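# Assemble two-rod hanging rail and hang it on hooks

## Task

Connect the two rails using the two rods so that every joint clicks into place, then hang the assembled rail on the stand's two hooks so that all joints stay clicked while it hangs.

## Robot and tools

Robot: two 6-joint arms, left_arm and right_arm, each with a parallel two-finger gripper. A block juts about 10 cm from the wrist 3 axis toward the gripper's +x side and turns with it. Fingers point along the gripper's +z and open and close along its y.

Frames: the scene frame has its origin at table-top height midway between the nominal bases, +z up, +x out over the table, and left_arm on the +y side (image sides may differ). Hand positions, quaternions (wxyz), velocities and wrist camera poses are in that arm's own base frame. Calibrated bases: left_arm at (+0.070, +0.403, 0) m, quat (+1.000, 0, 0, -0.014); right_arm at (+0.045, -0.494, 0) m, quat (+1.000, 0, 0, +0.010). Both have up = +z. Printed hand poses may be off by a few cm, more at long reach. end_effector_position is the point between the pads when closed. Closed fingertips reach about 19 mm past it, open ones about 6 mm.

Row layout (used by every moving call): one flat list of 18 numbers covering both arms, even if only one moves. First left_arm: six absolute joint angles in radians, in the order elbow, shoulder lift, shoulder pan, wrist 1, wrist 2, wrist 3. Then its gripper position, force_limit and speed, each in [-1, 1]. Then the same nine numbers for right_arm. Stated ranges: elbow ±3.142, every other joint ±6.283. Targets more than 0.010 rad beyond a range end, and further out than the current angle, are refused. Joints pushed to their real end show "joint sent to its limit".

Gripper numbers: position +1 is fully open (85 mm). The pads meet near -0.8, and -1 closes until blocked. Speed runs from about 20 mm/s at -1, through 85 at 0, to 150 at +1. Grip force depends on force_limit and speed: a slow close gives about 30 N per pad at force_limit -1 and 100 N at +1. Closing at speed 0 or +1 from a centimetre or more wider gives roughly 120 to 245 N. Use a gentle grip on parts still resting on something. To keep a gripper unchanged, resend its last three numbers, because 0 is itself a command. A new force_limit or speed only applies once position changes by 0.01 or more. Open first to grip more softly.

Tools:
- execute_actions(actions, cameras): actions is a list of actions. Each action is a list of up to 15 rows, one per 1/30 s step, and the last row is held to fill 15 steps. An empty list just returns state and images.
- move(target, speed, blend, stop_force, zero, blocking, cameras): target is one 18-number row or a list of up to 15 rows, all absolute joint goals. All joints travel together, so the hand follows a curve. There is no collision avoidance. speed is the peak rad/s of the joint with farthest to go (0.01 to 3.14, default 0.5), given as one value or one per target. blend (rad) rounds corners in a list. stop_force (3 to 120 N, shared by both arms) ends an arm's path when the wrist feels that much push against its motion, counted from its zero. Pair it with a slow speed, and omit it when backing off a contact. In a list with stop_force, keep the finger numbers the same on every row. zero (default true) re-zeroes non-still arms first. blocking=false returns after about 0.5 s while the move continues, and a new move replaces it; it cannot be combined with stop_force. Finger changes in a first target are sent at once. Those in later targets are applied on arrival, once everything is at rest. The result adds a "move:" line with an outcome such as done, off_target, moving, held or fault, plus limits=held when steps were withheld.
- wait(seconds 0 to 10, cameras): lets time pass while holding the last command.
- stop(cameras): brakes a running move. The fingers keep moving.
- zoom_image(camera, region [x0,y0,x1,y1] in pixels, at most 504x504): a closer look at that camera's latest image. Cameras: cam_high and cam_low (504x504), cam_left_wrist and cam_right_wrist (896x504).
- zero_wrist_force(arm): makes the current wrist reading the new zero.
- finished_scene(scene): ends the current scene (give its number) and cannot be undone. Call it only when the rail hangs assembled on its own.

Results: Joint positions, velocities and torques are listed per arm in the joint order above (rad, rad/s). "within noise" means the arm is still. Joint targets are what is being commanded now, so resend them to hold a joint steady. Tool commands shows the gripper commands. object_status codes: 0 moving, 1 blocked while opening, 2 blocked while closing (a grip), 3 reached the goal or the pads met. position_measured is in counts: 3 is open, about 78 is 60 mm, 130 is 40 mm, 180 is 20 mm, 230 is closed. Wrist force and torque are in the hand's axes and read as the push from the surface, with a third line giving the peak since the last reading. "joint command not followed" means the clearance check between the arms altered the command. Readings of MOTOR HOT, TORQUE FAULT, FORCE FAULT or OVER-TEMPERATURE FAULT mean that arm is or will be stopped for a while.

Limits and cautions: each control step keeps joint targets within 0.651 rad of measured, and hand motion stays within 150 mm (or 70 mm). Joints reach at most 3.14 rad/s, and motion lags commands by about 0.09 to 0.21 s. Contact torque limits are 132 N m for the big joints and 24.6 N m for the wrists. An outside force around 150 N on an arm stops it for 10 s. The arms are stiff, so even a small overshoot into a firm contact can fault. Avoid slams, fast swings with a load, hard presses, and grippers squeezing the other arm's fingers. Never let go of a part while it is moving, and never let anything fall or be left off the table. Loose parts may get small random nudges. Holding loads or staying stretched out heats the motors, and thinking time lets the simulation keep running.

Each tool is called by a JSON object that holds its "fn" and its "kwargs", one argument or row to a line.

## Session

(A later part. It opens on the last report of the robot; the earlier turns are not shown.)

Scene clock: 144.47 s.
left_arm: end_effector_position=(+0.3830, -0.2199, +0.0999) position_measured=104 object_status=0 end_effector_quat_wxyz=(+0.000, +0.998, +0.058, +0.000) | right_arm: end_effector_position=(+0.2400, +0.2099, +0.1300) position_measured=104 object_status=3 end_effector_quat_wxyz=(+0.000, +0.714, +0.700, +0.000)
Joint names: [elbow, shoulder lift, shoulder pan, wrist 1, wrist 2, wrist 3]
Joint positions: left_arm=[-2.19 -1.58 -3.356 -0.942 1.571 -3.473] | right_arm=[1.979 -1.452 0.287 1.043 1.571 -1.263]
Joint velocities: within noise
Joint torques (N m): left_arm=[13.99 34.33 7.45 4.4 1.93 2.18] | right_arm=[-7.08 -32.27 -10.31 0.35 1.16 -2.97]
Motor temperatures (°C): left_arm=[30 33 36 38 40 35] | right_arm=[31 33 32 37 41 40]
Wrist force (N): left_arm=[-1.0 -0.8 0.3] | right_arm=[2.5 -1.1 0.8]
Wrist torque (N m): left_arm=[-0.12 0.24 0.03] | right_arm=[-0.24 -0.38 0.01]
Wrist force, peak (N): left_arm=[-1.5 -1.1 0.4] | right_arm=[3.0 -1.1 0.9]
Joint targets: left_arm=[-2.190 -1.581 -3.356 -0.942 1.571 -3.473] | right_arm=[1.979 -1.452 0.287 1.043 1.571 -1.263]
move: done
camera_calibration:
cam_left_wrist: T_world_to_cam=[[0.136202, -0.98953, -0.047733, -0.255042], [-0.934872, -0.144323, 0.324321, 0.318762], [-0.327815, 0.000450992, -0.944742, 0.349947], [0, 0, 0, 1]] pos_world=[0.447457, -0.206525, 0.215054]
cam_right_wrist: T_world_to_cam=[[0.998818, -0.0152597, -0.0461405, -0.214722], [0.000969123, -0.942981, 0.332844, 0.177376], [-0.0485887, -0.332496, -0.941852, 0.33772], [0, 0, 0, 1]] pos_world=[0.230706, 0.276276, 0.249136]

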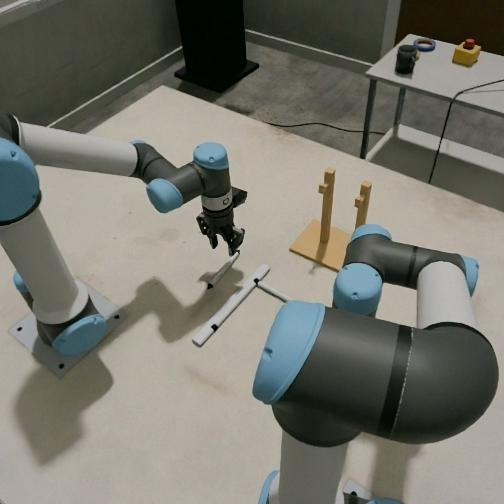

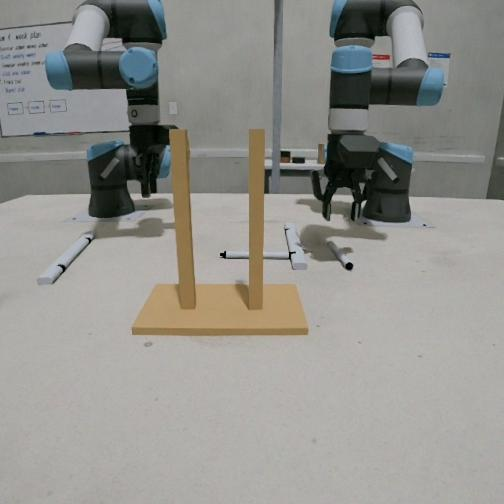

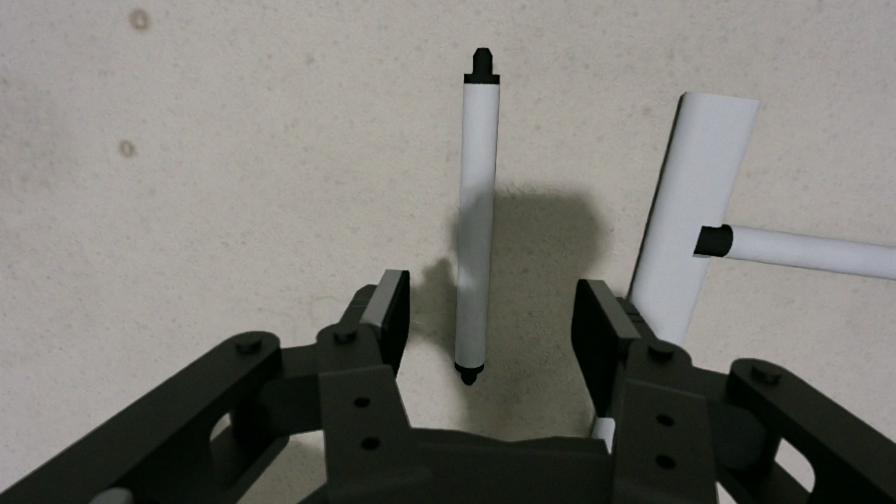

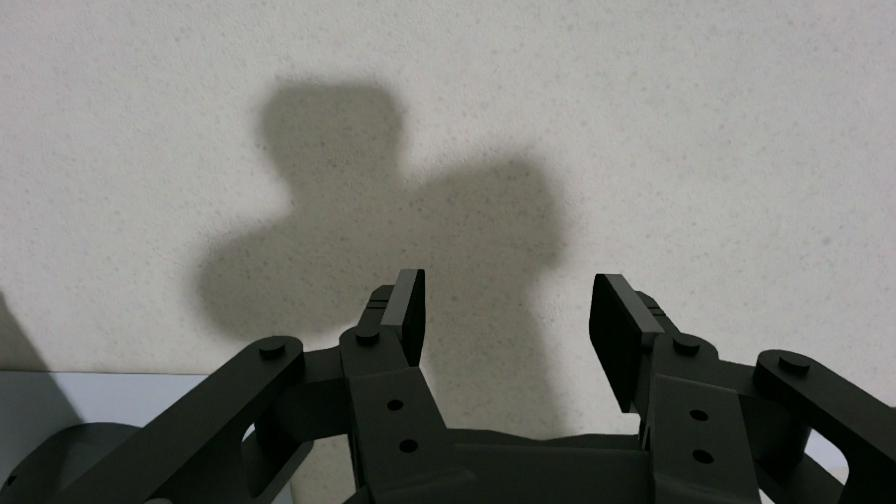

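{"fn": "move", "kwargs": {
  "target": [
    [-2.2787,-1.732,-3.3564,-0.7017,1.571,-3.4734,0.2,-0.6,0,2.078,-1.5418,0.0682,1.0346,1.571,-1.4826,0.2,0,-1],
    [-2.2787,-1.732,-3.3564,-0.7017,1.571,-3.4734,-1,-0.6,-1,2.078,-1.5418,0.0682,1.0346,1.571,-1.4826,0.2,0,-1]
  ],
  "speed": 0.2,
  "cameras": []
}}

{"fn": "wait", "kwargs": {
  "seconds": 0.5,
  "cameras": []
}}

{"fn": "move", "kwargs": {
  "target": [
    [-2.1895,-1.5805,-3.3564,-0.9424,1.571,-3.4734,-1,-0.6,-1,2.078,-1.5418,0.0682,1.0346,1.571,-1.4826,0.2,0,-1],
    [-2.1047,-1.6597,-3.9416,-0.948,1.571,-2.4066,-1,-0.6,-1,2.078,-1.5418,0.0682,1.0346,1.571,-1.4826,0.2,0,-1],
    [-2.1877,-1.7979,-3.9416,-0.7268,1.571,-2.4066,-1,-0.6,-1,2.078,-1.5418,0.0682,1.0346,1.571,-1.4826,0.2,0,-1]
  ],
  "speed": [0.3,0.5,0.15],
  "cameras": ["cam_left_wrist","cam_high"]
}}

Scene clock: 160.90 s.
left_arm: end_effector_position=(+0.3830, -0.2199, +0.0255) position_measured=195 object_status=0 end_effector_quat_wxyz=(+0.000, +0.998, +0.058, +0.000) | right_arm: end_effector_position=(+0.2401, +0.1500, +0.1300) position_measured=104 object_status=3 end_effector_quat_wxyz=(+0.000, +0.714, +0.700, +0.000)
Joint names: [elbow, shoulder lift, shoulder pan, wrist 1, wrist 2, wrist 3]
Joint positions: left_arm=[-2.279 -1.732 -3.356 -0.702 1.571 -3.473] | right_arm=[2.078 -1.542 0.068 1.035 1.571 -1.483]
Joint velocities: within noise
Joint torques (N m): left_arm=[12.52 14.62 5.54 4.05 1.09 1.91] | right_arm=[-8.09 -28.07 -9.89 0.55 0.15 -3.08]
Motor temperatures (°C): left_arm=[30 33 36 38 40 35] | right_arm=[31 33 32 37 41 40]
Wrist force (N): left_arm=[-3.1 -1.4 -6.1] | right_arm=[2.9 -0.8 1.2]
Wrist torque (N m): left_arm=[-0.11 0.27 0.03] | right_arm=[-0.23 -0.44 0.02]
Wrist force, peak (N): left_arm=[-3.5 -1.5 -6.7] | right_arm=[3.3 -0.9 1.1]
Joint targets: left_arm=[-2.279 -1.732 -3.356 -0.702 1.571 -3.473] | right_arm=[2.078 -1.542 0.068 1.035 1.571 -1.483]
move: done
No camera images: "cameras" was empty.

Scene clock: 161.40 s.
left_arm: end_effector_position=(+0.3830, -0.2199, +0.0255) position_measured=195 object_status=2 end_effector_quat_wxyz=(+0.000, +0.998, +0.058, +0.000) | right_arm: end_effector_position=(+0.2401, +0.1500, +0.1300) position_measured=104 object_status=3 end_effector_quat_wxyz=(+0.000, +0.714, +0.700, +0.000)
Joint names: [elbow, shoulder lift, shoulder pan, wrist 1, wrist 2, wrist 3]
Joint positions: left_arm=[-2.279 -1.732 -3.356 -0.702 1.571 -3.473] | right_arm=[2.078 -1.542 0.068 1.035 1.571 -1.483]
Joint velocities: within noise
Joint torques (N m): left_arm=[13.48 13.58 5.9 4.1 0.87 1.96] | right_arm=[-8.8 -27.48 -10.38 0.66 -0.07 -3.04]
Motor temperatures (°C): left_arm=[30 33 36 38 40 35] | right_arm=[31 33 32 37 41 40]
Wrist force (N): left_arm=[-3.0 -1.6 -6.8] | right_arm=[2.9 -0.8 1.1]
Wrist torque (N m): left_arm=[-0.12 0.27 0.03] | right_arm=[-0.22 -0.44 0.01]
Wrist force, peak (N): left_arm=[-3.0 -1.6 -6.8] | right_arm=[3.0 -1.1 1.3]
Joint targets: left_arm=[-2.279 -1.732 -3.356 -0.702 1.571 -3.473] | right_arm=[2.078 -1.542 0.068 1.035 1.571 -1.483]
Tool commands: left_gripper/position=-1.0 left_gripper/force_limit=-0.6 left_gripper/speed=-1.0 right_gripper/position=+0.2 right_gripper/force_limit=+0.0 right_gripper/speed=-1.0
wait: 0.50 s; at rest by 0.17 s
No camera images: "cameras" was empty.

Scene clock: 166.47 s.
left_arm: end_effector_position=(+0.2221, -0.4200, +0.0266) position_measured=195 object_status=2 end_effector_quat_wxyz=(+0.000, +0.720, -0.694, +0.000) | right_arm: end_effector_position=(+0.2401, +0.1500, +0.1300) position_measured=104 object_status=3 end_effector_quat_wxyz=(+0.000, +0.714, +0.700, +0.000)
Joint names: [elbow, shoulder lift, shoulder pan, wrist 1, wrist 2, wrist 3]
Joint positions: left_arm=[-2.188 -1.798 -3.942 -0.727 1.571 -2.407] | right_arm=[2.078 -1.542 0.068 1.035 1.571 -1.483]
Joint velocities: within noise
Joint torques (N m): left_arm=[10.73 15.66 -5.58 4.79 0.18 2.22] | right_arm=[-17.93 -26.33 -9.68 1.74 -0.68 -2.84]
Motor temperatures (°C): left_arm=[30 33 36 38 40 35] | right_arm=[31 33 32 37 41 40]
Wrist force (N): left_arm=[-1.1 -1.0 0.9] | right_arm=[2.8 -0.6 1.2]
Wrist torque (N m): left_arm=[-0.14 0.27 0.02] | right_arm=[-0.20 -0.42 0.02]
Wrist force, peak (N): left_arm=[-2.9 -1.5 -6.0] | right_arm=[3.1 -0.8 1.4]
Joint targets: left_arm=[-2.188 -1.798 -3.942 -0.727 1.571 -2.407] | right_arm=[2.078 -1.542 0.068 1.035 1.571 -1.483]
move: done
camera_calibration:
cam_left_wrist: T_world_to_cam=[[-0.997322, -0.0555063, -0.0476203, 0.209507], [-0.0680005, 0.943452, 0.324459, 0.427467], [0.026918, 0.326828, -0.9447, 0.286305], [0, 0, 0, 1]] pos_world=[0.230307, -0.485238, 0.141754]
Images, in order (width x height): cam_high 504x504, cam_left_wrist 896x504.

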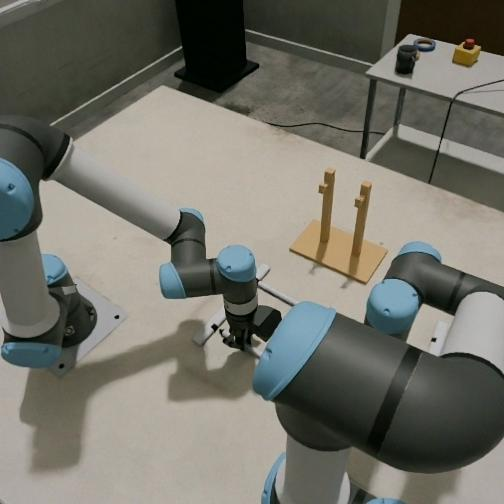

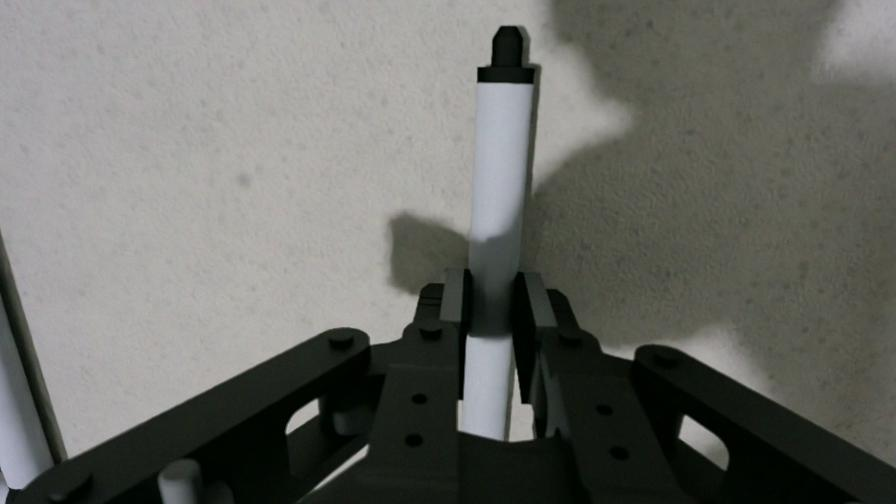

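{"fn": "move", "kwargs": {
  "target": [
    [-2.1877,-1.7979,-3.9416,-0.7268,1.571,-2.4066,0.2,-0.6,-1,2.078,-1.5418,0.0682,1.0346,1.571,-1.4826,0.2,0,-1],
    [-2.1047,-1.6597,-3.9416,-0.948,1.571,-2.4066,0.2,-0.6,-1,2.078,-1.5418,0.0682,1.0346,1.571,-1.4826,0.2,0,-1],
    [-2.3913,-1.3447,-3.6881,-0.9764,1.571,-3.7161,0.2,-0.6,-1,1.5026,-1.0452,0.7799,1.1134,1.571,-0.7809,0.2,0,-1]
  ],
  "speed": [0.2,0.25,0.5],
  "cameras": []
}}

{"fn": "move", "kwargs": {
  "target": [-2.3913,-1.3447,-3.6881,-0.9764,1.571,-3.7161,-1,-0.6,0,1.5026,-1.0452,0.7799,1.1134,1.571,-0.7809,0.2,0,-1],
  "cameras": ["cam_left_wrist","cam_right_wrist"]
}}

Scene clock: 184.70 s.
left_arm: end_effector_position=(+0.2121, -0.2850, +0.1001) position_measured=104 object_status=3 end_effector_quat_wxyz=(+0.000, +1.000, +0.014, +0.000) | right_arm: end_effector_position=(+0.2372, +0.4220, +0.1000) position_measured=104 object_status=3 end_effector_quat_wxyz=(+0.000, +0.711, +0.704, +0.000)
Joint names: [elbow, shoulder lift, shoulder pan, wrist 1, wrist 2, wrist 3]
Joint positions: left_arm=[-2.391 -1.345 -3.688 -0.976 1.571 -3.716] | right_arm=[1.503 -1.045 0.78 1.113 1.571 -0.781]
Joint velocities: within noise
Joint torques (N m): left_arm=[13.1 24.27 7.67 1.33 -0.83 -1.89] | right_arm=[-31.27 -27.42 7.49 5.4 -1.99 2.67]
Motor temperatures (°C): left_arm=[30 33 36 38 40 35] | right_arm=[31 33 32 37 41 40]
Wrist force (N): left_arm=[-1.6 -0.8 0.1] | right_arm=[2.8 -1.1 1.3]
Wrist torque (N m): left_arm=[-0.11 0.33 0.01] | right_arm=[-0.25 -0.42 0.00]
Wrist force, peak (N): left_arm=[-1.5 -1.1 1.4] | right_arm=[3.8 -1.6 1.6]
Joint targets: left_arm=[-2.391 -1.345 -3.688 -0.976 1.571 -3.716] | right_arm=[1.503 -1.045 0.780 1.113 1.571 -0.781]
move: done
No camera images: "cameras" was empty.

Scene clock: 185.57 s.
left_arm: end_effector_position=(+0.2121, -0.2850, +0.1001) position_measured=232 object_status=3 end_effector_quat_wxyz=(+0.000, +1.000, +0.014, +0.000) | right_arm: end_effector_position=(+0.2372, +0.4220, +0.1000) position_measured=104 object_status=3 end_effector_quat_wxyz=(+0.000, +0.711, +0.704, +0.000)
Joint names: [elbow, shoulder lift, shoulder pan, wrist 1, wrist 2, wrist 3]
Joint positions: left_arm=[-2.391 -1.345 -3.688 -0.976 1.571 -3.716] | right_arm=[1.503 -1.045 0.78 1.113 1.571 -0.781]
Joint velocities: within noise
Joint torques (N m): left_arm=[15.52 24.41 6.44 1.27 -1.01 -1.63] | right_arm=[-30.07 -27.46 9.01 5.3 -2.04 2.72]
Motor temperatures (°C): left_arm=[30 33 36 38 40 35] | right_arm=[31 33 32 37 41 40]
Wrist force (N): left_arm=[-1.5 -0.9 0.3] | right_arm=[3.1 -1.1 1.1]
Wrist torque (N m): left_arm=[-0.12 0.33 0.02] | right_arm=[-0.25 -0.48 -0.01]
Wrist force, peak (N): left_arm=[-1.7 -1.1 0.5] | right_arm=[3.2 -1.1 1.2]
Joint targets: left_arm=[-2.391 -1.345 -3.688 -0.976 1.571 -3.716] | right_arm=[1.503 -1.045 0.780 1.113 1.571 -0.781]
move: done
camera_calibration:
cam_left_wrist: T_world_to_cam=[[0.0476421, -0.997726, -0.0476775, -0.279642], [-0.944031, -0.0605726, 0.324246, 0.175305], [-0.326397, 0.0295613, -0.94477, 0.302115], [0, 0, 0, 1]] pos_world=[0.277426, -0.277318, 0.215255]
cam_right_wrist: T_world_to_cam=[[0.998924, -0.0052355, -0.0460794, -0.214383], [0.0104072, -0.942958, 0.332749, 0.385152], [-0.045193, -0.33287, -0.941889, 0.37921], [0, 0, 0, 1]] pos_world=[0.227282, 0.488288, 0.219136]
Images, in order (width x height): cam_left_wrist 896x504, cam_right_wrist 896x504.

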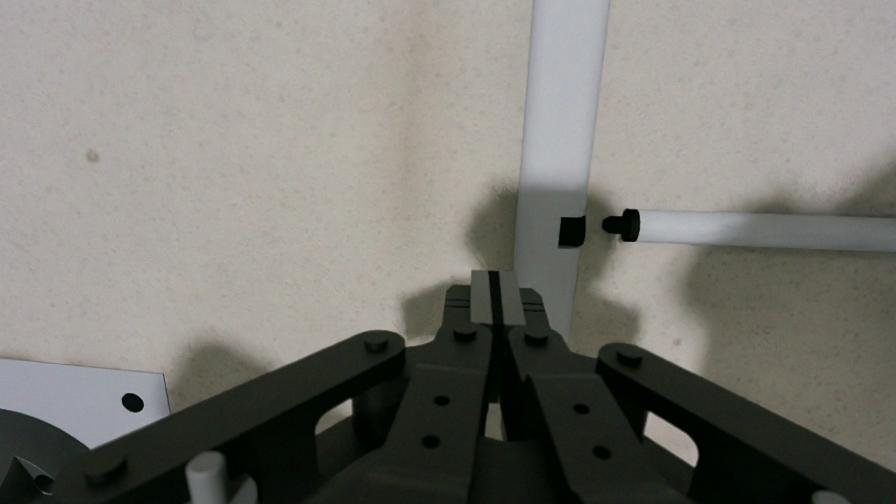

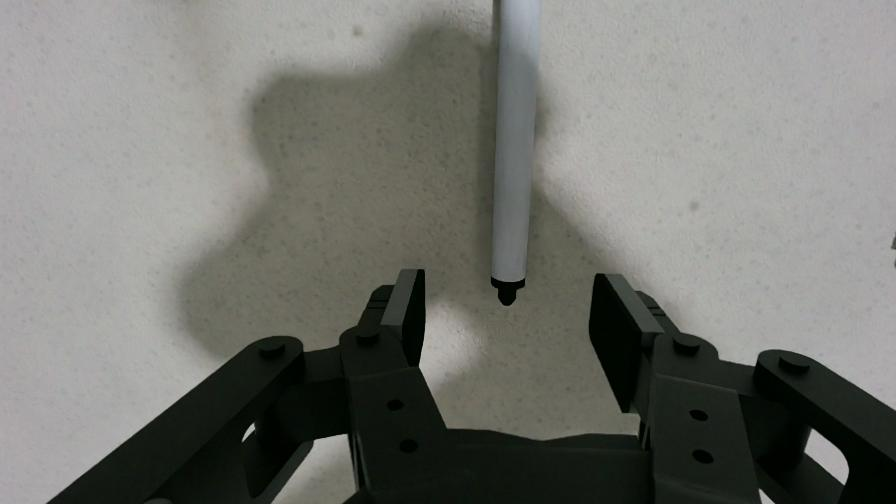

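{"fn": "move", "kwargs": {
  "target": [
    [-2.3913,-1.3447,-3.6881,-0.9764,1.571,-3.7161,-1,-0.6,0,1.5653,-0.9689,0.7799,0.9744,1.571,-0.7809,0.2,0,0],
    [-2.5035,-1.5359,-3.6881,-0.673,1.571,-3.7161,-1,-0.6,0,1.5653,-0.9689,0.7799,0.9744,1.571,-0.7809,-1,0.2,-1]
  ],
  "speed": [0.15,0.15],
  "cameras": []
}}

{"fn": "wait", "kwargs": {
  "seconds": 0.5,
  "cameras": ["cam_left_wrist"]
}}

{"fn": "zoom_image", "kwargs": {
  "camera": "cam_left_wrist",
  "region": [560, 220, 896, 410]
}}

Scene clock: 198.73 s.
left_arm: end_effector_position=(+0.2121, -0.2850, +0.0236) position_measured=232 object_status=3 end_effector_quat_wxyz=(+0.000, +1.000, +0.014, +0.000) | right_arm: end_effector_position=(+0.2372, +0.4220, +0.0355) position_measured=198 object_status=0 end_effector_quat_wxyz=(+0.000, +0.711, +0.704, +0.000)
Joint names: [elbow, shoulder lift, shoulder pan, wrist 1, wrist 2, wrist 3]
Joint positions: left_arm=[-2.504 -1.536 -3.688 -0.673 1.571 -3.716] | right_arm=[1.565 -0.969 0.78 0.974 1.571 -0.781]
Joint velocities: within noise
Joint torques (N m): left_arm=[13.23 4.16 6.36 4.36 -2.26 -1.28] | right_arm=[-11.38 -29.16 8.01 0.64 -2.01 2.52]
Motor temperatures (°C): left_arm=[30 33 36 38 40 35] | right_arm=[31 33 32 37 41 40]
Wrist force (N): left_arm=[-1.5 -0.6 0.6] | right_arm=[3.3 0.4 -15.2]
Wrist torque (N m): left_arm=[-0.08 0.34 0.02] | right_arm=[-0.22 -0.33 0.00]
Wrist force, peak (N): left_arm=[-1.7 -1.3 0.6] | right_arm=[4.1 0.3 -16.4]
Joint targets: left_arm=[-2.504 -1.536 -3.688 -0.673 1.571 -3.716] | right_arm=[1.565 -0.969 0.780 0.974 1.571 -0.781]
move: done
No camera images: "cameras" was empty.

Scene clock: 199.23 s.
left_arm: end_effector_position=(+0.2121, -0.2850, +0.0236) position_measured=232 object_status=3 end_effector_quat_wxyz=(+0.000, +1.000, +0.014, +0.000) | right_arm: end_effector_position=(+0.2372, +0.4220, +0.0355) position_measured=198 object_status=2 end_effector_quat_wxyz=(+0.000, +0.711, +0.704, +0.000)
Joint names: [elbow, shoulder lift, shoulder pan, wrist 1, wrist 2, wrist 3]
Joint positions: left_arm=[-2.504 -1.536 -3.688 -0.673 1.571 -3.716] | right_arm=[1.565 -0.969 0.78 0.974 1.571 -0.781]
Joint velocities: within noise
Joint torques (N m): left_arm=[12.62 3.88 6.27 4.21 -2.34 -1.35] | right_arm=[-12.09 -29.14 7.98 0.82 -1.96 2.58]
Motor temperatures (°C): left_arm=[30 33 36 38 40 35] | right_arm=[31 33 32 37 41 40]
Wrist force (N): left_arm=[-1.5 -0.9 0.5] | right_arm=[3.5 0.1 -14.8]
Wrist torque (N m): left_arm=[-0.13 0.34 0.02] | right_arm=[-0.24 -0.38 0.01]
Wrist force, peak (N): left_arm=[-1.7 -0.9 0.6] | right_arm=[3.9 0.1 -16.0]
Joint targets: left_arm=[-2.504 -1.536 -3.688 -0.673 1.571 -3.716] | right_arm=[1.565 -0.969 0.780 0.974 1.571 -0.781]
Tool commands: left_gripper/position=-1.0 left_gripper/force_limit=-0.6 left_gripper/speed=+0.0 right_gripper/position=-1.0 right_gripper/force_limit=+0.2 right_gripper/speed=-1.0
wait: 0.50 s; at rest by 0.17 s
camera_calibration:
cam_left_wrist: T_world_to_cam=[[0.0476421, -0.997726, -0.0476775, -0.283289], [-0.944031, -0.0605726, 0.324246, 0.20011], [-0.326397, 0.0295613, -0.94477, 0.22984], [0, 0, 0, 1]] pos_world=[0.277426, -0.277318, 0.138755]
Images, in order (width x height): cam_left_wrist 896x504.

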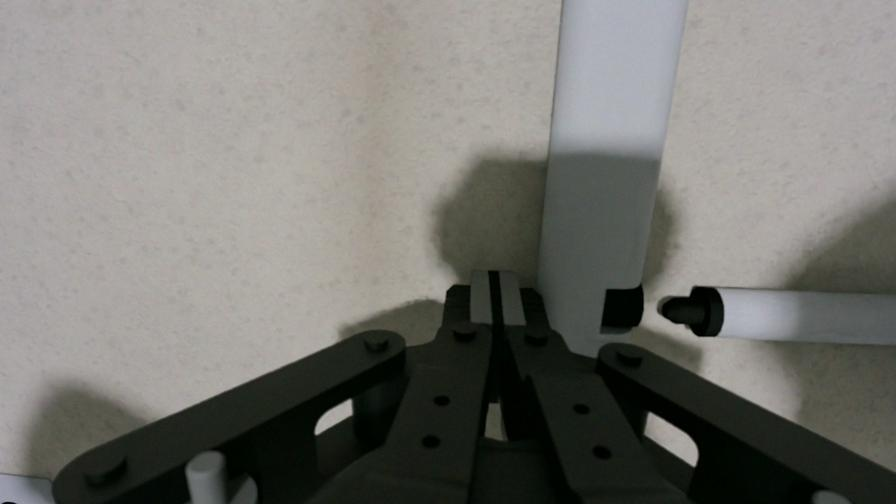

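Scaled by 1.500 from the camera's 896x504 image, which has a finer 1280x720 frame.

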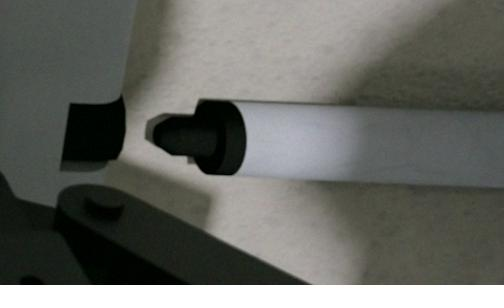

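{"fn": "move", "kwargs": {
  "target": [-2.5035,-1.5359,-3.6881,-0.673,1.571,-3.7161,-1,-0.6,0,1.4746,-0.9189,0.8193,1.0151,1.571,-0.7415,-1,0.2,-1],
  "speed": 0.03,
  "stop_force": 38,
  "cameras": ["cam_left_wrist","cam_low"]
}}

{"fn": "zoom_image", "kwargs": {
  "camera": "cam_left_wrist",
  "region": [500, 160, 836, 410]
}}

Scene clock: 211.17 s.
left_arm: end_effector_position=(+0.2121, -0.2850, +0.0236) position_measured=232 object_status=3 end_effector_quat_wxyz=(+0.000, +1.000, +0.014, +0.000) | right_arm: end_effector_position=(+0.2381, +0.4453, +0.0363) position_measured=198 object_status=2 end_effector_quat_wxyz=(+0.000, +0.711, +0.704, +0.000)
Joint names: [elbow, shoulder lift, shoulder pan, wrist 1, wrist 2, wrist 3]
Joint positions: left_arm=[-2.504 -1.536 -3.688 -0.673 1.571 -3.716] | right_arm=[1.489 -0.927 0.813 1.009 1.571 -0.748]
Joint velocities: within noise
Joint torques (N m): left_arm=[21.55 5.42 -14.01 8.37 -10.9 -1.15] | right_arm=[-16.69 -56.14 -2.7 -4.43 -8.45 -3.25]
Motor temperatures (°C): left_arm=[30 33 36 38 40 35] | right_arm=[31 33 32 37 41 40]
Wrist force (N): left_arm=[-3.2 -39.6 -20.3] | right_arm=[-29.6 0.1 2.3]
Wrist torque (N m): left_arm=[-0.08 0.27 0.02] | right_arm=[-0.32 -0.94 0.19]
Wrist force, peak (N): left_arm=[-3.7 -39.5 -22.2] | right_arm=[-38.5 -0.8 1.3]
Joint targets: left_arm=[-2.504 -1.536 -3.688 -0.673 1.571 -3.716] | right_arm=[1.489 -0.927 0.813 1.009 1.571 -0.748]
move: contact (right_arm); right_arm: the elbow is farthest, 0.015 rad from its target
camera_calibration:
cam_left_wrist: T_world_to_cam=[[0.0477359, -0.99772, -0.0477105, -0.283309], [-0.944027, -0.0606721, 0.324241, 0.200082], [-0.326397, 0.0295621, -0.944771, 0.22984], [0, 0, 0, 1]] pos_world=[0.277426, -0.277318, 0.138755]
Images, in order (width x height): cam_low 504x504, cam_left_wrist 896x504.

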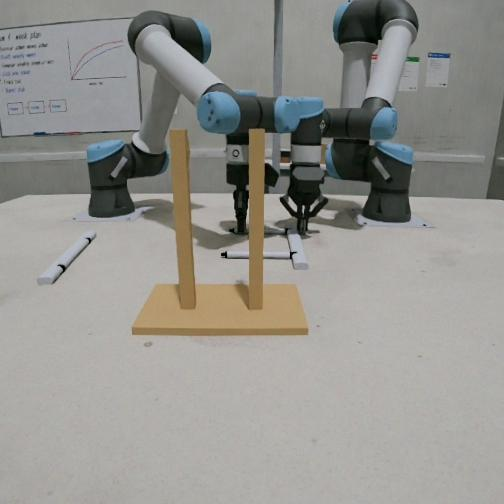

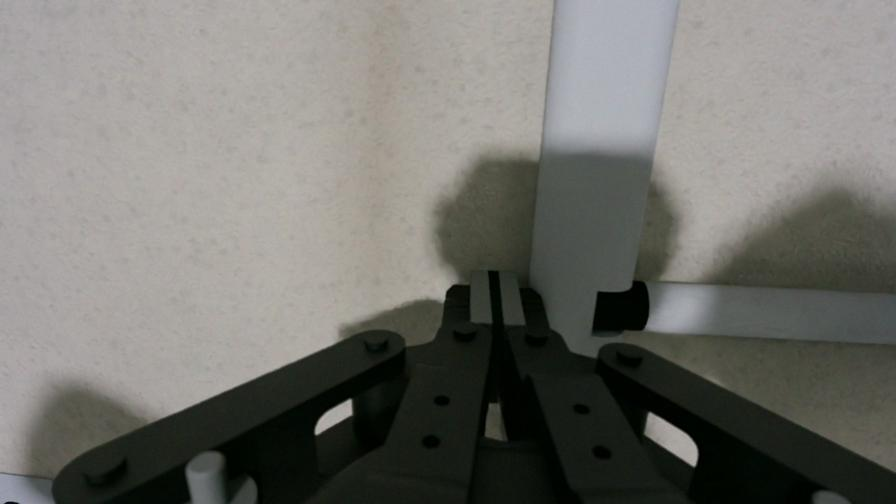

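Scaled by 1.500 from the camera's 896x504 image, which has a finer 1280x720 frame.

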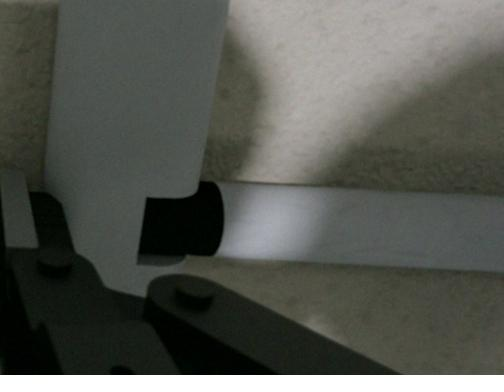

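{"fn": "move", "kwargs": {
  "target": [
    [-2.5035,-1.5359,-3.6881,-0.673,1.571,-3.7161,-1,-0.6,0,1.489,-0.927,0.813,1.009,1.571,-0.748,0.2,0.2,-1],
    [-2.3913,-1.3447,-3.6881,-0.9764,1.571,-3.7161,-1,-0.6,0,1.4276,-0.9992,0.8127,1.1424,1.571,-0.7481,0.2,0.2,-1],
    [-2.0771,-1.4175,-3.6074,-1.2178,1.571,-3.6354,-1,-0.6,0,1.6818,-1.1607,-0.1374,1.0497,1.571,-0.2834,0.2,0.2,-1]
  ],
  "speed": [0.2,0.25,0.6],
  "cameras": []
}}

{"fn": "move", "kwargs": {
  "target": [-2.0771,-1.4175,-3.6074,-1.2178,1.571,-3.6354,-1,-0.6,0,1.6818,-1.1607,-0.1374,1.0497,1.571,-0.2834,0.5,0.2,0]
}}

Scene clock: 230.43 s.
left_arm: end_effector_position=(+0.3000, -0.3000, +0.1899) position_measured=232 object_status=3 end_effector_quat_wxyz=(+0.000, +1.000, +0.014, +0.000) | right_arm: end_effector_position=(+0.4243, +0.0759, +0.1000) position_measured=104 object_status=3 end_effector_quat_wxyz=(+0.000, +0.997, +0.073, +0.000)
Joint names: [elbow, shoulder lift, shoulder pan, wrist 1, wrist 2, wrist 3]
Joint positions: left_arm=[-2.077 -1.417 -3.607 -1.218 1.571 -3.635] | right_arm=[1.682 -1.161 -0.137 1.05 1.571 -0.283]
Joint velocities: within noise
Joint torques (N m): left_arm=[32.03 5.91 6.73 1.29 2.31 2.28] | right_arm=[-3.9 -44.75 -10.6 0.07 1.78 2.58]
Motor temperatures (°C): left_arm=[30 33 36 38 40 35] | right_arm=[31 33 32 37 41 40]
Wrist force (N): left_arm=[-3.1 0.1 0.8] | right_arm=[2.7 -2.7 0.8]
Wrist torque (N m): left_arm=[0.03 0.58 0.02] | right_arm=[-0.51 -0.41 0.00]
Wrist force, peak (N): left_arm=[-3.1 -40.1 -21.3] | right_arm=[-30.2 0.1 2.2]
Joint targets: left_arm=[-2.077 -1.417 -3.607 -1.218 1.571 -3.635] | right_arm=[1.682 -1.161 -0.137 1.050 1.571 -0.283]
move: done
No camera images: "cameras" was empty.

Scene clock: 230.93 s.
left_arm: end_effector_position=(+0.3001, -0.3000, +0.1899) position_measured=232 object_status=3 end_effector_quat_wxyz=(+0.000, +1.000, +0.014, +0.000) | right_arm: end_effector_position=(+0.4243, +0.0759, +0.1000) position_measured=66 object_status=0 end_effector_quat_wxyz=(+0.000, +0.997, +0.073, +0.000)
Joint names: [elbow, shoulder lift, shoulder pan, wrist 1, wrist 2, wrist 3]
Joint positions: left_arm=[-2.077 -1.418 -3.607 -1.218 1.571 -3.635] | right_arm=[1.682 -1.161 -0.137 1.05 1.571 -0.283]
Joint velocities: within noise
Joint torques (N m): left_arm=[30.07 4.8 7.11 1.45 2.13 2.41] | right_arm=[-5.6 -44.7 -10.23 0.08 1.73 2.66]
Motor temperatures (°C): left_arm=[30 33 36 38 40 35] | right_arm=[31 33 32 37 41 40]
Wrist force (N): left_arm=[-3.0 -0.1 0.9] | right_arm=[3.3 -2.8 0.9]
Wrist torque (N m): left_arm=[0.00 0.56 0.02] | right_arm=[-0.53 -0.50 0.00]
Wrist force, peak (N): left_arm=[-3.3 0.2 0.9] | right_arm=[3.3 -2.8 0.9]
Joint targets: left_arm=[-2.077 -1.417 -3.607 -1.218 1.571 -3.635] | right_arm=[1.682 -1.161 -0.137 1.050 1.571 -0.283]
move: done
camera_calibration:
cam_left_wrist: T_world_to_cam=[[0.0476411, -0.997726, -0.047682, -0.294517], [-0.944001, -0.060576, 0.324335, 0.228315], [-0.326486, 0.0295601, -0.94474, 0.416144], [0, 0, 0, 1]] pos_world=[0.365426, -0.292318, 0.305054]
cam_right_wrist: T_world_to_cam=[[0.150039, -0.987606, -0.0460777, 0.0316599], [-0.929904, -0.156796, 0.332707, 0.39613], [-0.335808, -0.00707136, -0.941904, 0.371134], [0, 0, 0, 1]] pos_world=[0.488243, 0.0960036, 0.219236]

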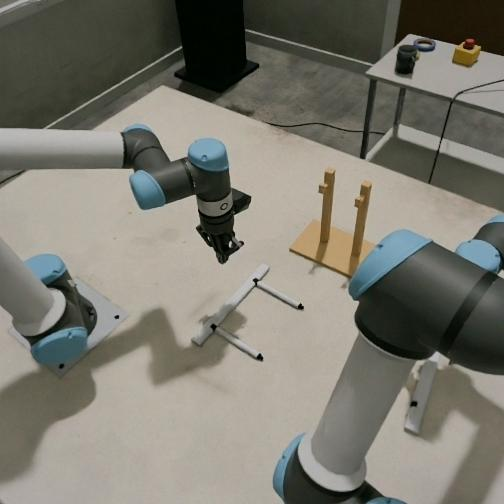

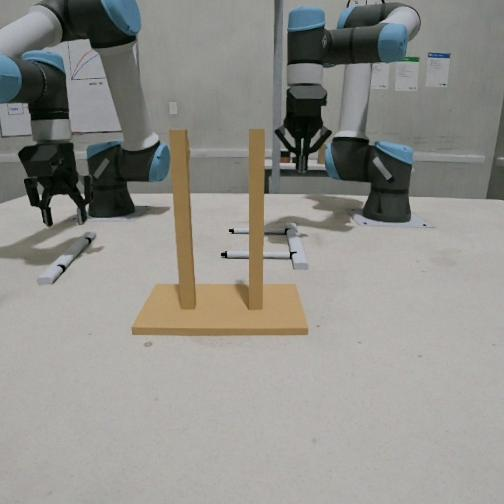

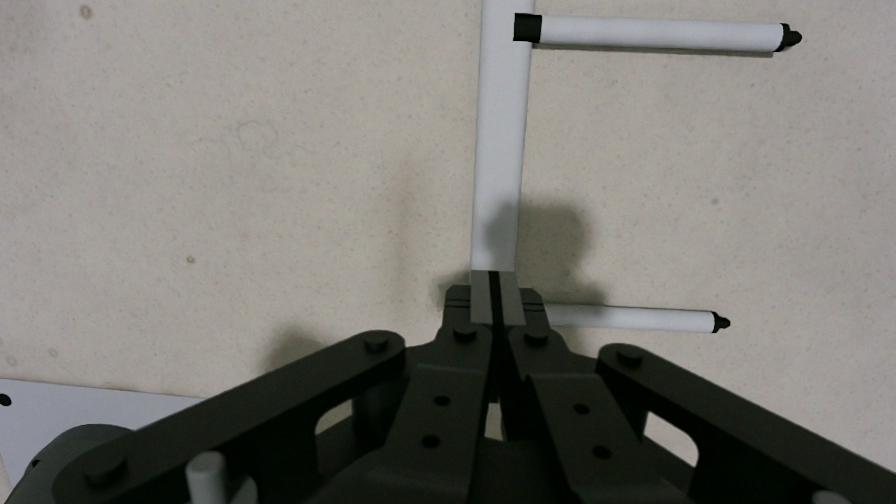

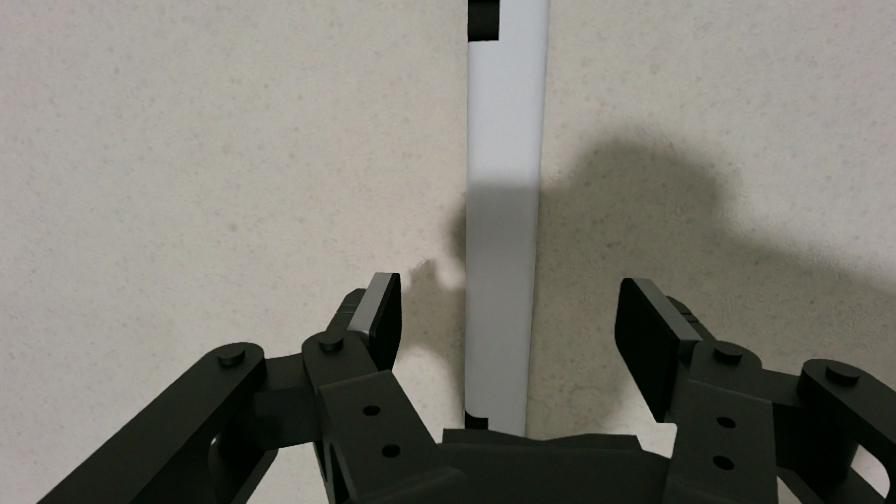

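{"fn": "move", "kwargs": {
  "target": [
    [-2.0771,-1.4175,-3.6074,-1.2178,1.571,-3.6354,-1,-0.6,0,1.7445,-1.0761,-0.1374,0.9024,1.571,-0.2834,0.5,0.2,0],
    [-2.0771,-1.4175,-3.6074,-1.2178,1.571,-3.6354,-1,-0.6,0,1.7445,-1.0761,-0.1374,0.9024,1.571,-0.2834,-1,-0.3,-1]
  ],
  "speed": 0.15,
  "cameras": []
}}

{"fn": "wait", "kwargs": {
  "seconds": 0.8,
  "cameras": []
}}

{"fn": "move", "kwargs": {
  "target": [
    [-2.0771,-1.4175,-3.6074,-1.2178,1.571,-3.6354,-1,-0.6,0,1.6818,-1.1607,-0.1374,1.0497,1.571,-0.2834,-1,-0.3,-1],
    [-2.0771,-1.4175,-3.6074,-1.2178,1.571,-3.6354,-1,-0.6,0,1.4318,-1.0016,0.5809,1.1406,1.571,0.5964,-1,-0.3,-1],
    [-2.0771,-1.4175,-3.6074,-1.2178,1.571,-3.6354,-1,-0.6,0,1.4941,-0.9299,0.5809,1.0066,1.571,0.5964,-1,-0.3,-1]
  ],
  "speed": [0.2,0.5,0.12]
}}

{"fn": "zoom_image", "kwargs": {
  "camera": "cam_left_wrist",
  "region": [660, 0, 896, 400]
}}

Scene clock: 254.70 s.
left_arm: end_effector_position=(+0.3001, -0.3000, +0.1899) position_measured=232 object_status=3 end_effector_quat_wxyz=(+0.000, +1.000, +0.014, +0.000) | right_arm: end_effector_position=(+0.4243, +0.0759, +0.0365) position_measured=158 object_status=0 end_effector_quat_wxyz=(+0.000, +0.997, +0.073, +0.000)
Joint names: [elbow, shoulder lift, shoulder pan, wrist 1, wrist 2, wrist 3]
Joint positions: left_arm=[-2.077 -1.418 -3.607 -1.218 1.571 -3.635] | right_arm=[1.745 -1.076 -0.137 0.902 1.571 -0.283]
Joint velocities: within noise
Joint torques (N m): left_arm=[20.92 5.89 6.37 2.24 1.51 2.02] | right_arm=[-7.46 -24.19 -8.94 0.44 1.32 2.57]
Motor temperatures (°C): left_arm=[30 33 36 38 40 35] | right_arm=[31 33 32 37 41 40]
Wrist force (N): left_arm=[-2.8 0.1 0.9] | right_arm=[4.3 -2.1 -15.3]
Wrist torque (N m): left_arm=[0.03 0.53 0.02] | right_arm=[-0.53 -0.38 -0.09]
Wrist force, peak (N): left_arm=[-3.3 0.1 1.4] | right_arm=[4.6 -1.9 -16.3]
Joint targets: left_arm=[-2.077 -1.417 -3.607 -1.218 1.571 -3.635] | right_arm=[1.744 -1.076 -0.137 0.902 1.571 -0.283]
move: done
No camera images: "cameras" was empty.

Scene clock: 255.50 s.
left_arm: end_effector_position=(+0.3001, -0.3000, +0.1899) position_measured=232 object_status=3 end_effector_quat_wxyz=(+0.000, +1.000, +0.014, +0.000) | right_arm: end_effector_position=(+0.4243, +0.0759, +0.0365) position_measured=158 object_status=2 end_effector_quat_wxyz=(+0.000, +0.997, +0.073, +0.000)
Joint names: [elbow, shoulder lift, shoulder pan, wrist 1, wrist 2, wrist 3]
Joint positions: left_arm=[-2.077 -1.418 -3.607 -1.218 1.571 -3.635] | right_arm=[1.745 -1.076 -0.137 0.902 1.571 -0.283]
Joint velocities: within noise
Joint torques (N m): left_arm=[20.53 6.35 5.87 2.56 1.14 2.09] | right_arm=[-9.27 -24.14 -8.52 0.46 0.96 2.61]
Motor temperatures (°C): left_arm=[30 33 36 38 40 35] | right_arm=[31 33 32 37 41 40]
Wrist force (N): left_arm=[-3.1 0.1 1.0] | right_arm=[4.1 -2.1 -14.7]
Wrist torque (N m): left_arm=[0.02 0.58 0.02] | right_arm=[-0.51 -0.40 -0.10]
Wrist force, peak (N): left_arm=[-3.2 0.2 1.3] | right_arm=[4.5 -2.0 -15.6]
Joint targets: left_arm=[-2.077 -1.417 -3.607 -1.218 1.571 -3.635] | right_arm=[1.744 -1.076 -0.137 0.902 1.571 -0.283]
Tool commands: left_gripper/position=-1.0 left_gripper/force_limit=-0.6 left_gripper/speed=+0.0 right_gripper/position=-1.0 right_gripper/force_limit=-0.3 right_gripper/speed=-1.0
wait: 0.80 s; at rest by 0.17 s
No camera images: "cameras" was empty.

Scene clock: 259.73 s.
left_arm: end_effector_position=(+0.3001, -0.3000, +0.1899) position_measured=232 object_status=3 end_effector_quat_wxyz=(+0.000, +1.000, +0.014, +0.000) | right_arm: end_effector_position=(+0.3330, +0.3780, +0.0366) position_measured=158 object_status=2 end_effector_quat_wxyz=(+0.000, +1.000, -0.008, +0.000)
Joint names: [elbow, shoulder lift, shoulder pan, wrist 1, wrist 2, wrist 3]
Joint positions: left_arm=[-2.077 -1.418 -3.607 -1.218 1.571 -3.635] | right_arm=[1.494 -0.93 0.581 1.007 1.571 0.596]
Joint velocities: within noise
Joint torques (N m): left_arm=[16.18 7.31 5.06 3.03 0.76 1.76] | right_arm=[-1.05 -25.03 8.44 -0.82 -1.19 2.63]
Motor temperatures (°C): left_arm=[30 33 36 38 40 35] | right_arm=[31 33 32 37 41 40]
Wrist force (N): left_arm=[-3.0 0.1 0.9] | right_arm=[3.4 -3.1 -10.4]
Wrist torque (N m): left_arm=[0.03 0.56 0.03] | right_arm=[-0.54 -0.44 0.00]
Wrist force, peak (N): left_arm=[-3.3 0.2 1.1] | right_arm=[4.1 -1.9 -14.7]
Joint targets: left_arm=[-2.077 -1.417 -3.607 -1.218 1.571 -3.635] | right_arm=[1.494 -0.930 0.581 1.007 1.571 0.596]
move: done
camera_calibration:
cam_left_wrist: T_world_to_cam=[[0.0476411, -0.997726, -0.047682, -0.294517], [-0.944001, -0.060576, 0.324335, 0.228315], [-0.326486, 0.0295601, -0.94474, 0.416144], [0, 0, 0, 1]] pos_world=[0.365426, -0.292318, 0.305054]
cam_right_wrist: T_world_to_cam=[[-0.0107513, -0.99888, -0.0460835, 0.398645], [-0.943083, -0.00519007, 0.332518, 0.326748], [-0.332385, 0.0470356, -0.94197, 0.261277], [0, 0, 0, 1]] pos_world=[0.399281, 0.387605, 0.155837]

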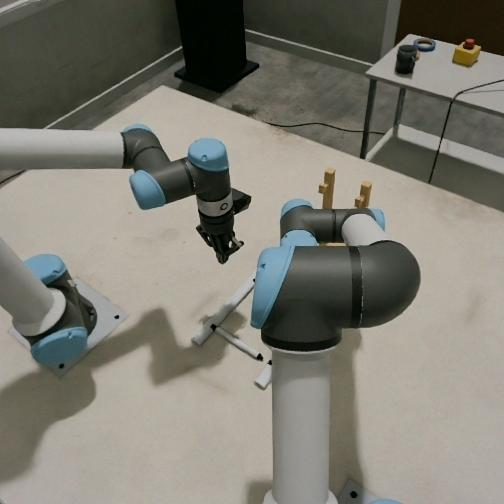

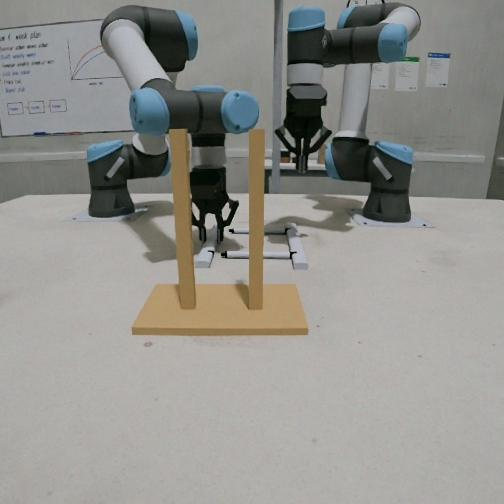

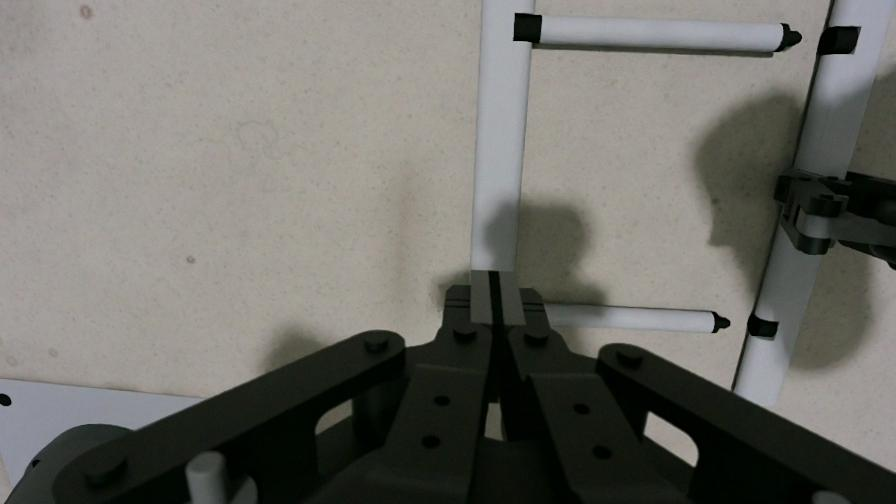

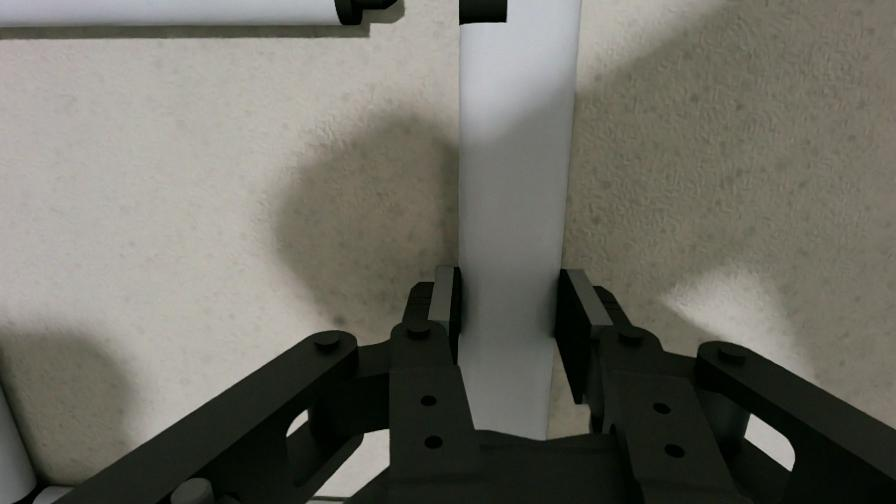

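Scaled by 1.260 from the camera's 896x504 image, which has a finer 1280x720 frame.

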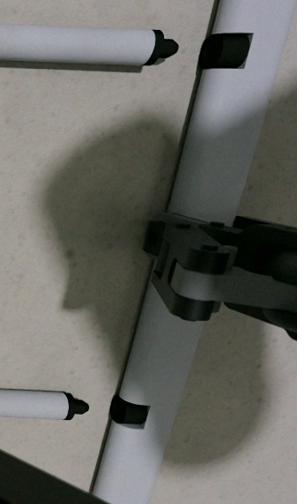

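{"fn": "move", "kwargs": {
  "target": [
    [-2.2563,-1.5112,-3.5577,-0.9449,1.571,-3.5857,-1,-0.6,0,1.4908,-0.9304,0.5797,1.0104,1.571,0.5952,-1,-0.3,-1],
    [-2.3529,-1.6779,-3.5577,-0.6816,1.571,-3.5857,-1,-0.6,0,1.4908,-0.9304,0.5797,1.0104,1.571,0.5952,-1,-0.3,-1]
  ],
  "speed": [0.3,0.15],
  "cameras": []
}}

{"fn": "move", "kwargs": {
  "target": [-2.3529,-1.6779,-3.5577,-0.6816,1.571,-3.5857,-1,-0.6,0,1.38,-0.8682,0.6413,1.059,1.571,0.6568,-1,-0.3,-1],
  "speed": 0.03,
  "stop_force": 14
}}

{"fn": "zoom_image", "kwargs": {
  "camera": "cam_low",
  "region": [180, 210, 320, 280]
}}

{"fn": "zoom_image", "kwargs": {
  "camera": "cam_high",
  "region": [180, 290, 290, 400]
}}

Scene clock: 276.50 s.
left_arm: end_effector_position=(+0.3049, -0.2804, +0.0236) position_measured=232 object_status=3 end_effector_quat_wxyz=(+0.000, +1.000, +0.014, +0.000) | right_arm: end_effector_position=(+0.3340, +0.3779, +0.0379) position_measured=158 object_status=2 end_effector_quat_wxyz=(+0.000, +1.000, -0.008, +0.000)
Joint names: [elbow, shoulder lift, shoulder pan, wrist 1, wrist 2, wrist 3]
Joint positions: left_arm=[-2.353 -1.678 -3.558 -0.682 1.571 -3.586] | right_arm=[1.491 -0.93 0.58 1.01 1.571 0.595]
Joint velocities: within noise
Joint torques (N m): left_arm=[9.45 11.52 6.35 4.57 -0.32 1.97] | right_arm=[-26.52 -53.42 -9.53 5.42 0.8 -2.98]
Motor temperatures (°C): left_arm=[30 33 36 38 40 35] | right_arm=[31 33 32 37 41 40]
Wrist force (N): left_arm=[-3.1 0.3 0.8] | right_arm=[2.6 -2.7 3.9]
Wrist torque (N m): left_arm=[0.06 0.59 0.03] | right_arm=[-0.52 -0.41 0.00]
Wrist force, peak (N): left_arm=[-3.0 -0.1 1.9] | right_arm=[5.0 -4.2 -24.4]
Joint targets: left_arm=[-2.353 -1.678 -3.558 -0.682 1.571 -3.586] | right_arm=[1.491 -0.930 0.580 1.010 1.571 0.595]
move: done
No camera images: "cameras" was empty.

Scene clock: 280.37 s.
left_arm: end_effector_position=(+0.3049, -0.2804, +0.0235) position_measured=232 object_status=3 end_effector_quat_wxyz=(+0.000, +1.000, +0.014, +0.000) | right_arm: end_effector_position=(+0.3348, +0.4060, +0.0379) position_measured=158 object_status=2 end_effector_quat_wxyz=(+0.000, +1.000, -0.008, +0.000)
Joint names: [elbow, shoulder lift, shoulder pan, wrist 1, wrist 2, wrist 3]
Joint positions: left_arm=[-2.353 -1.678 -3.558 -0.682 1.571 -3.586] | right_arm=[1.409 -0.884 0.625 1.046 1.571 0.641]
Joint velocities: within noise
Joint torques (N m): left_arm=[14.78 11.12 -6.95 4.28 -2.97 2.23] | right_arm=[-7.15 -56.5 -9.41 0.32 -0.37 -3.11]
Motor temperatures (°C): left_arm=[30 33 36 38 40 35] | right_arm=[31 33 32 37 41 40]
Wrist force (N): left_arm=[-2.4 -2.6 -1.3] | right_arm=[3.2 -0.3 5.3]
Wrist torque (N m): left_arm=[0.12 0.46 0.01] | right_arm=[-0.49 -0.46 0.07]
Wrist force, peak (N): left_arm=[-3.3 -12.8 -3.2] | right_arm=[3.6 10.6 4.6]
Joint targets: left_arm=[-2.353 -1.678 -3.558 -0.682 1.571 -3.586] | right_arm=[1.409 -0.884 0.625 1.046 1.571 0.641]
move: contact (right_arm); right_arm: the elbow is farthest, 0.029 rad from its target
camera_calibration:
cam_left_wrist: T_world_to_cam=[[0.047735, -0.99772, -0.047715, -0.283153], [-0.943996, -0.0606754, 0.32433, 0.287975], [-0.326486, 0.0295609, -0.94474, 0.259928], [0, 0, 0, 1]] pos_world=[0.370226, -0.272718, 0.138654]
cam_right_wrist: T_world_to_cam=[[-0.0107813, -0.99889, -0.0458602, 0.42667], [-0.943081, -0.0050876, 0.332524, 0.328148], [-0.332388, 0.0468349, -0.941979, 0.261775], [0, 0, 0, 1]] pos_world=[0.401081, 0.415605, 0.157037]

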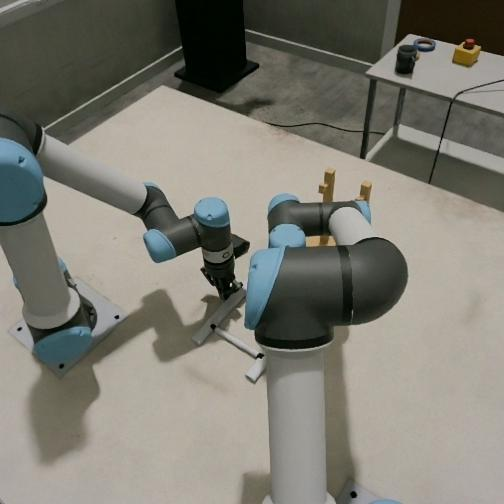

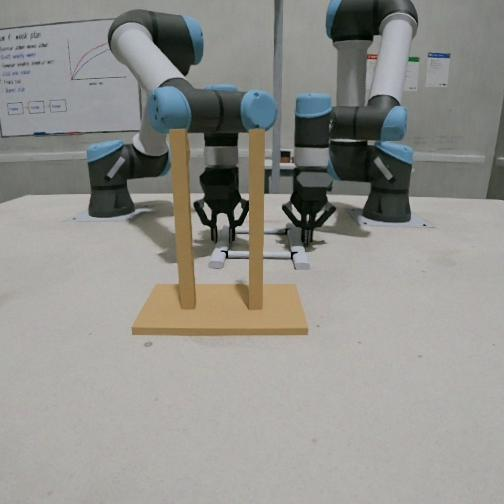

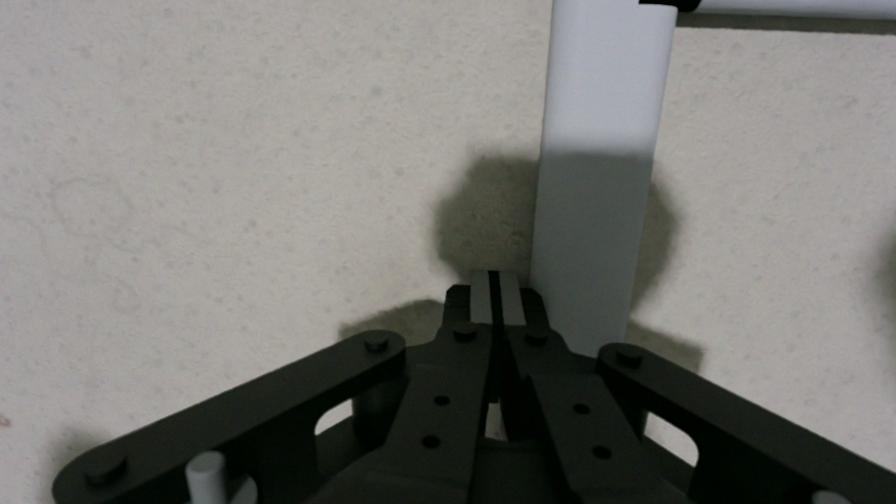

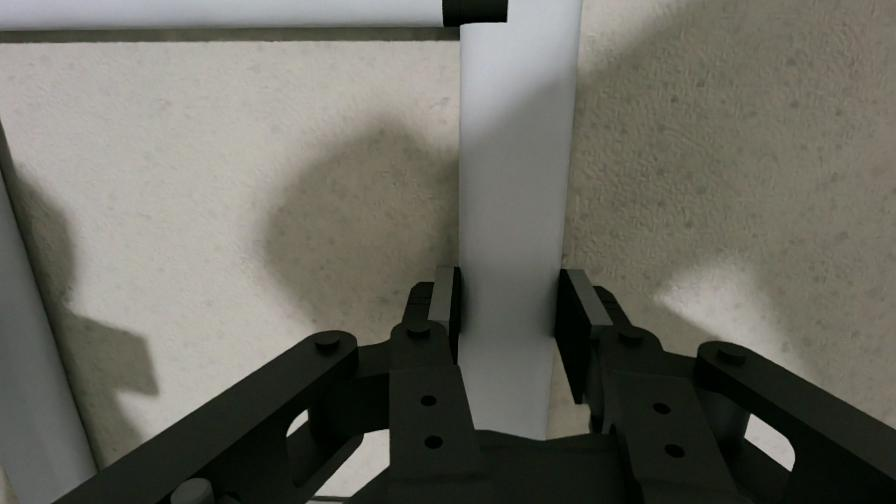

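Scaled by 3.600 from the camera's 504x504 image, which has a finer 720x720 frame.

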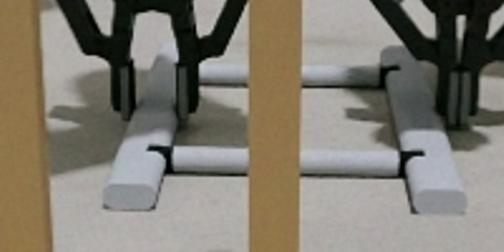

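Scaled by 4.582 from the camera's 504x504 image, which has a finer 720x720 frame.

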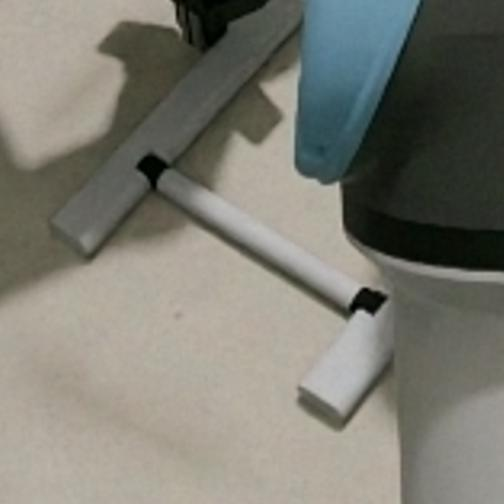

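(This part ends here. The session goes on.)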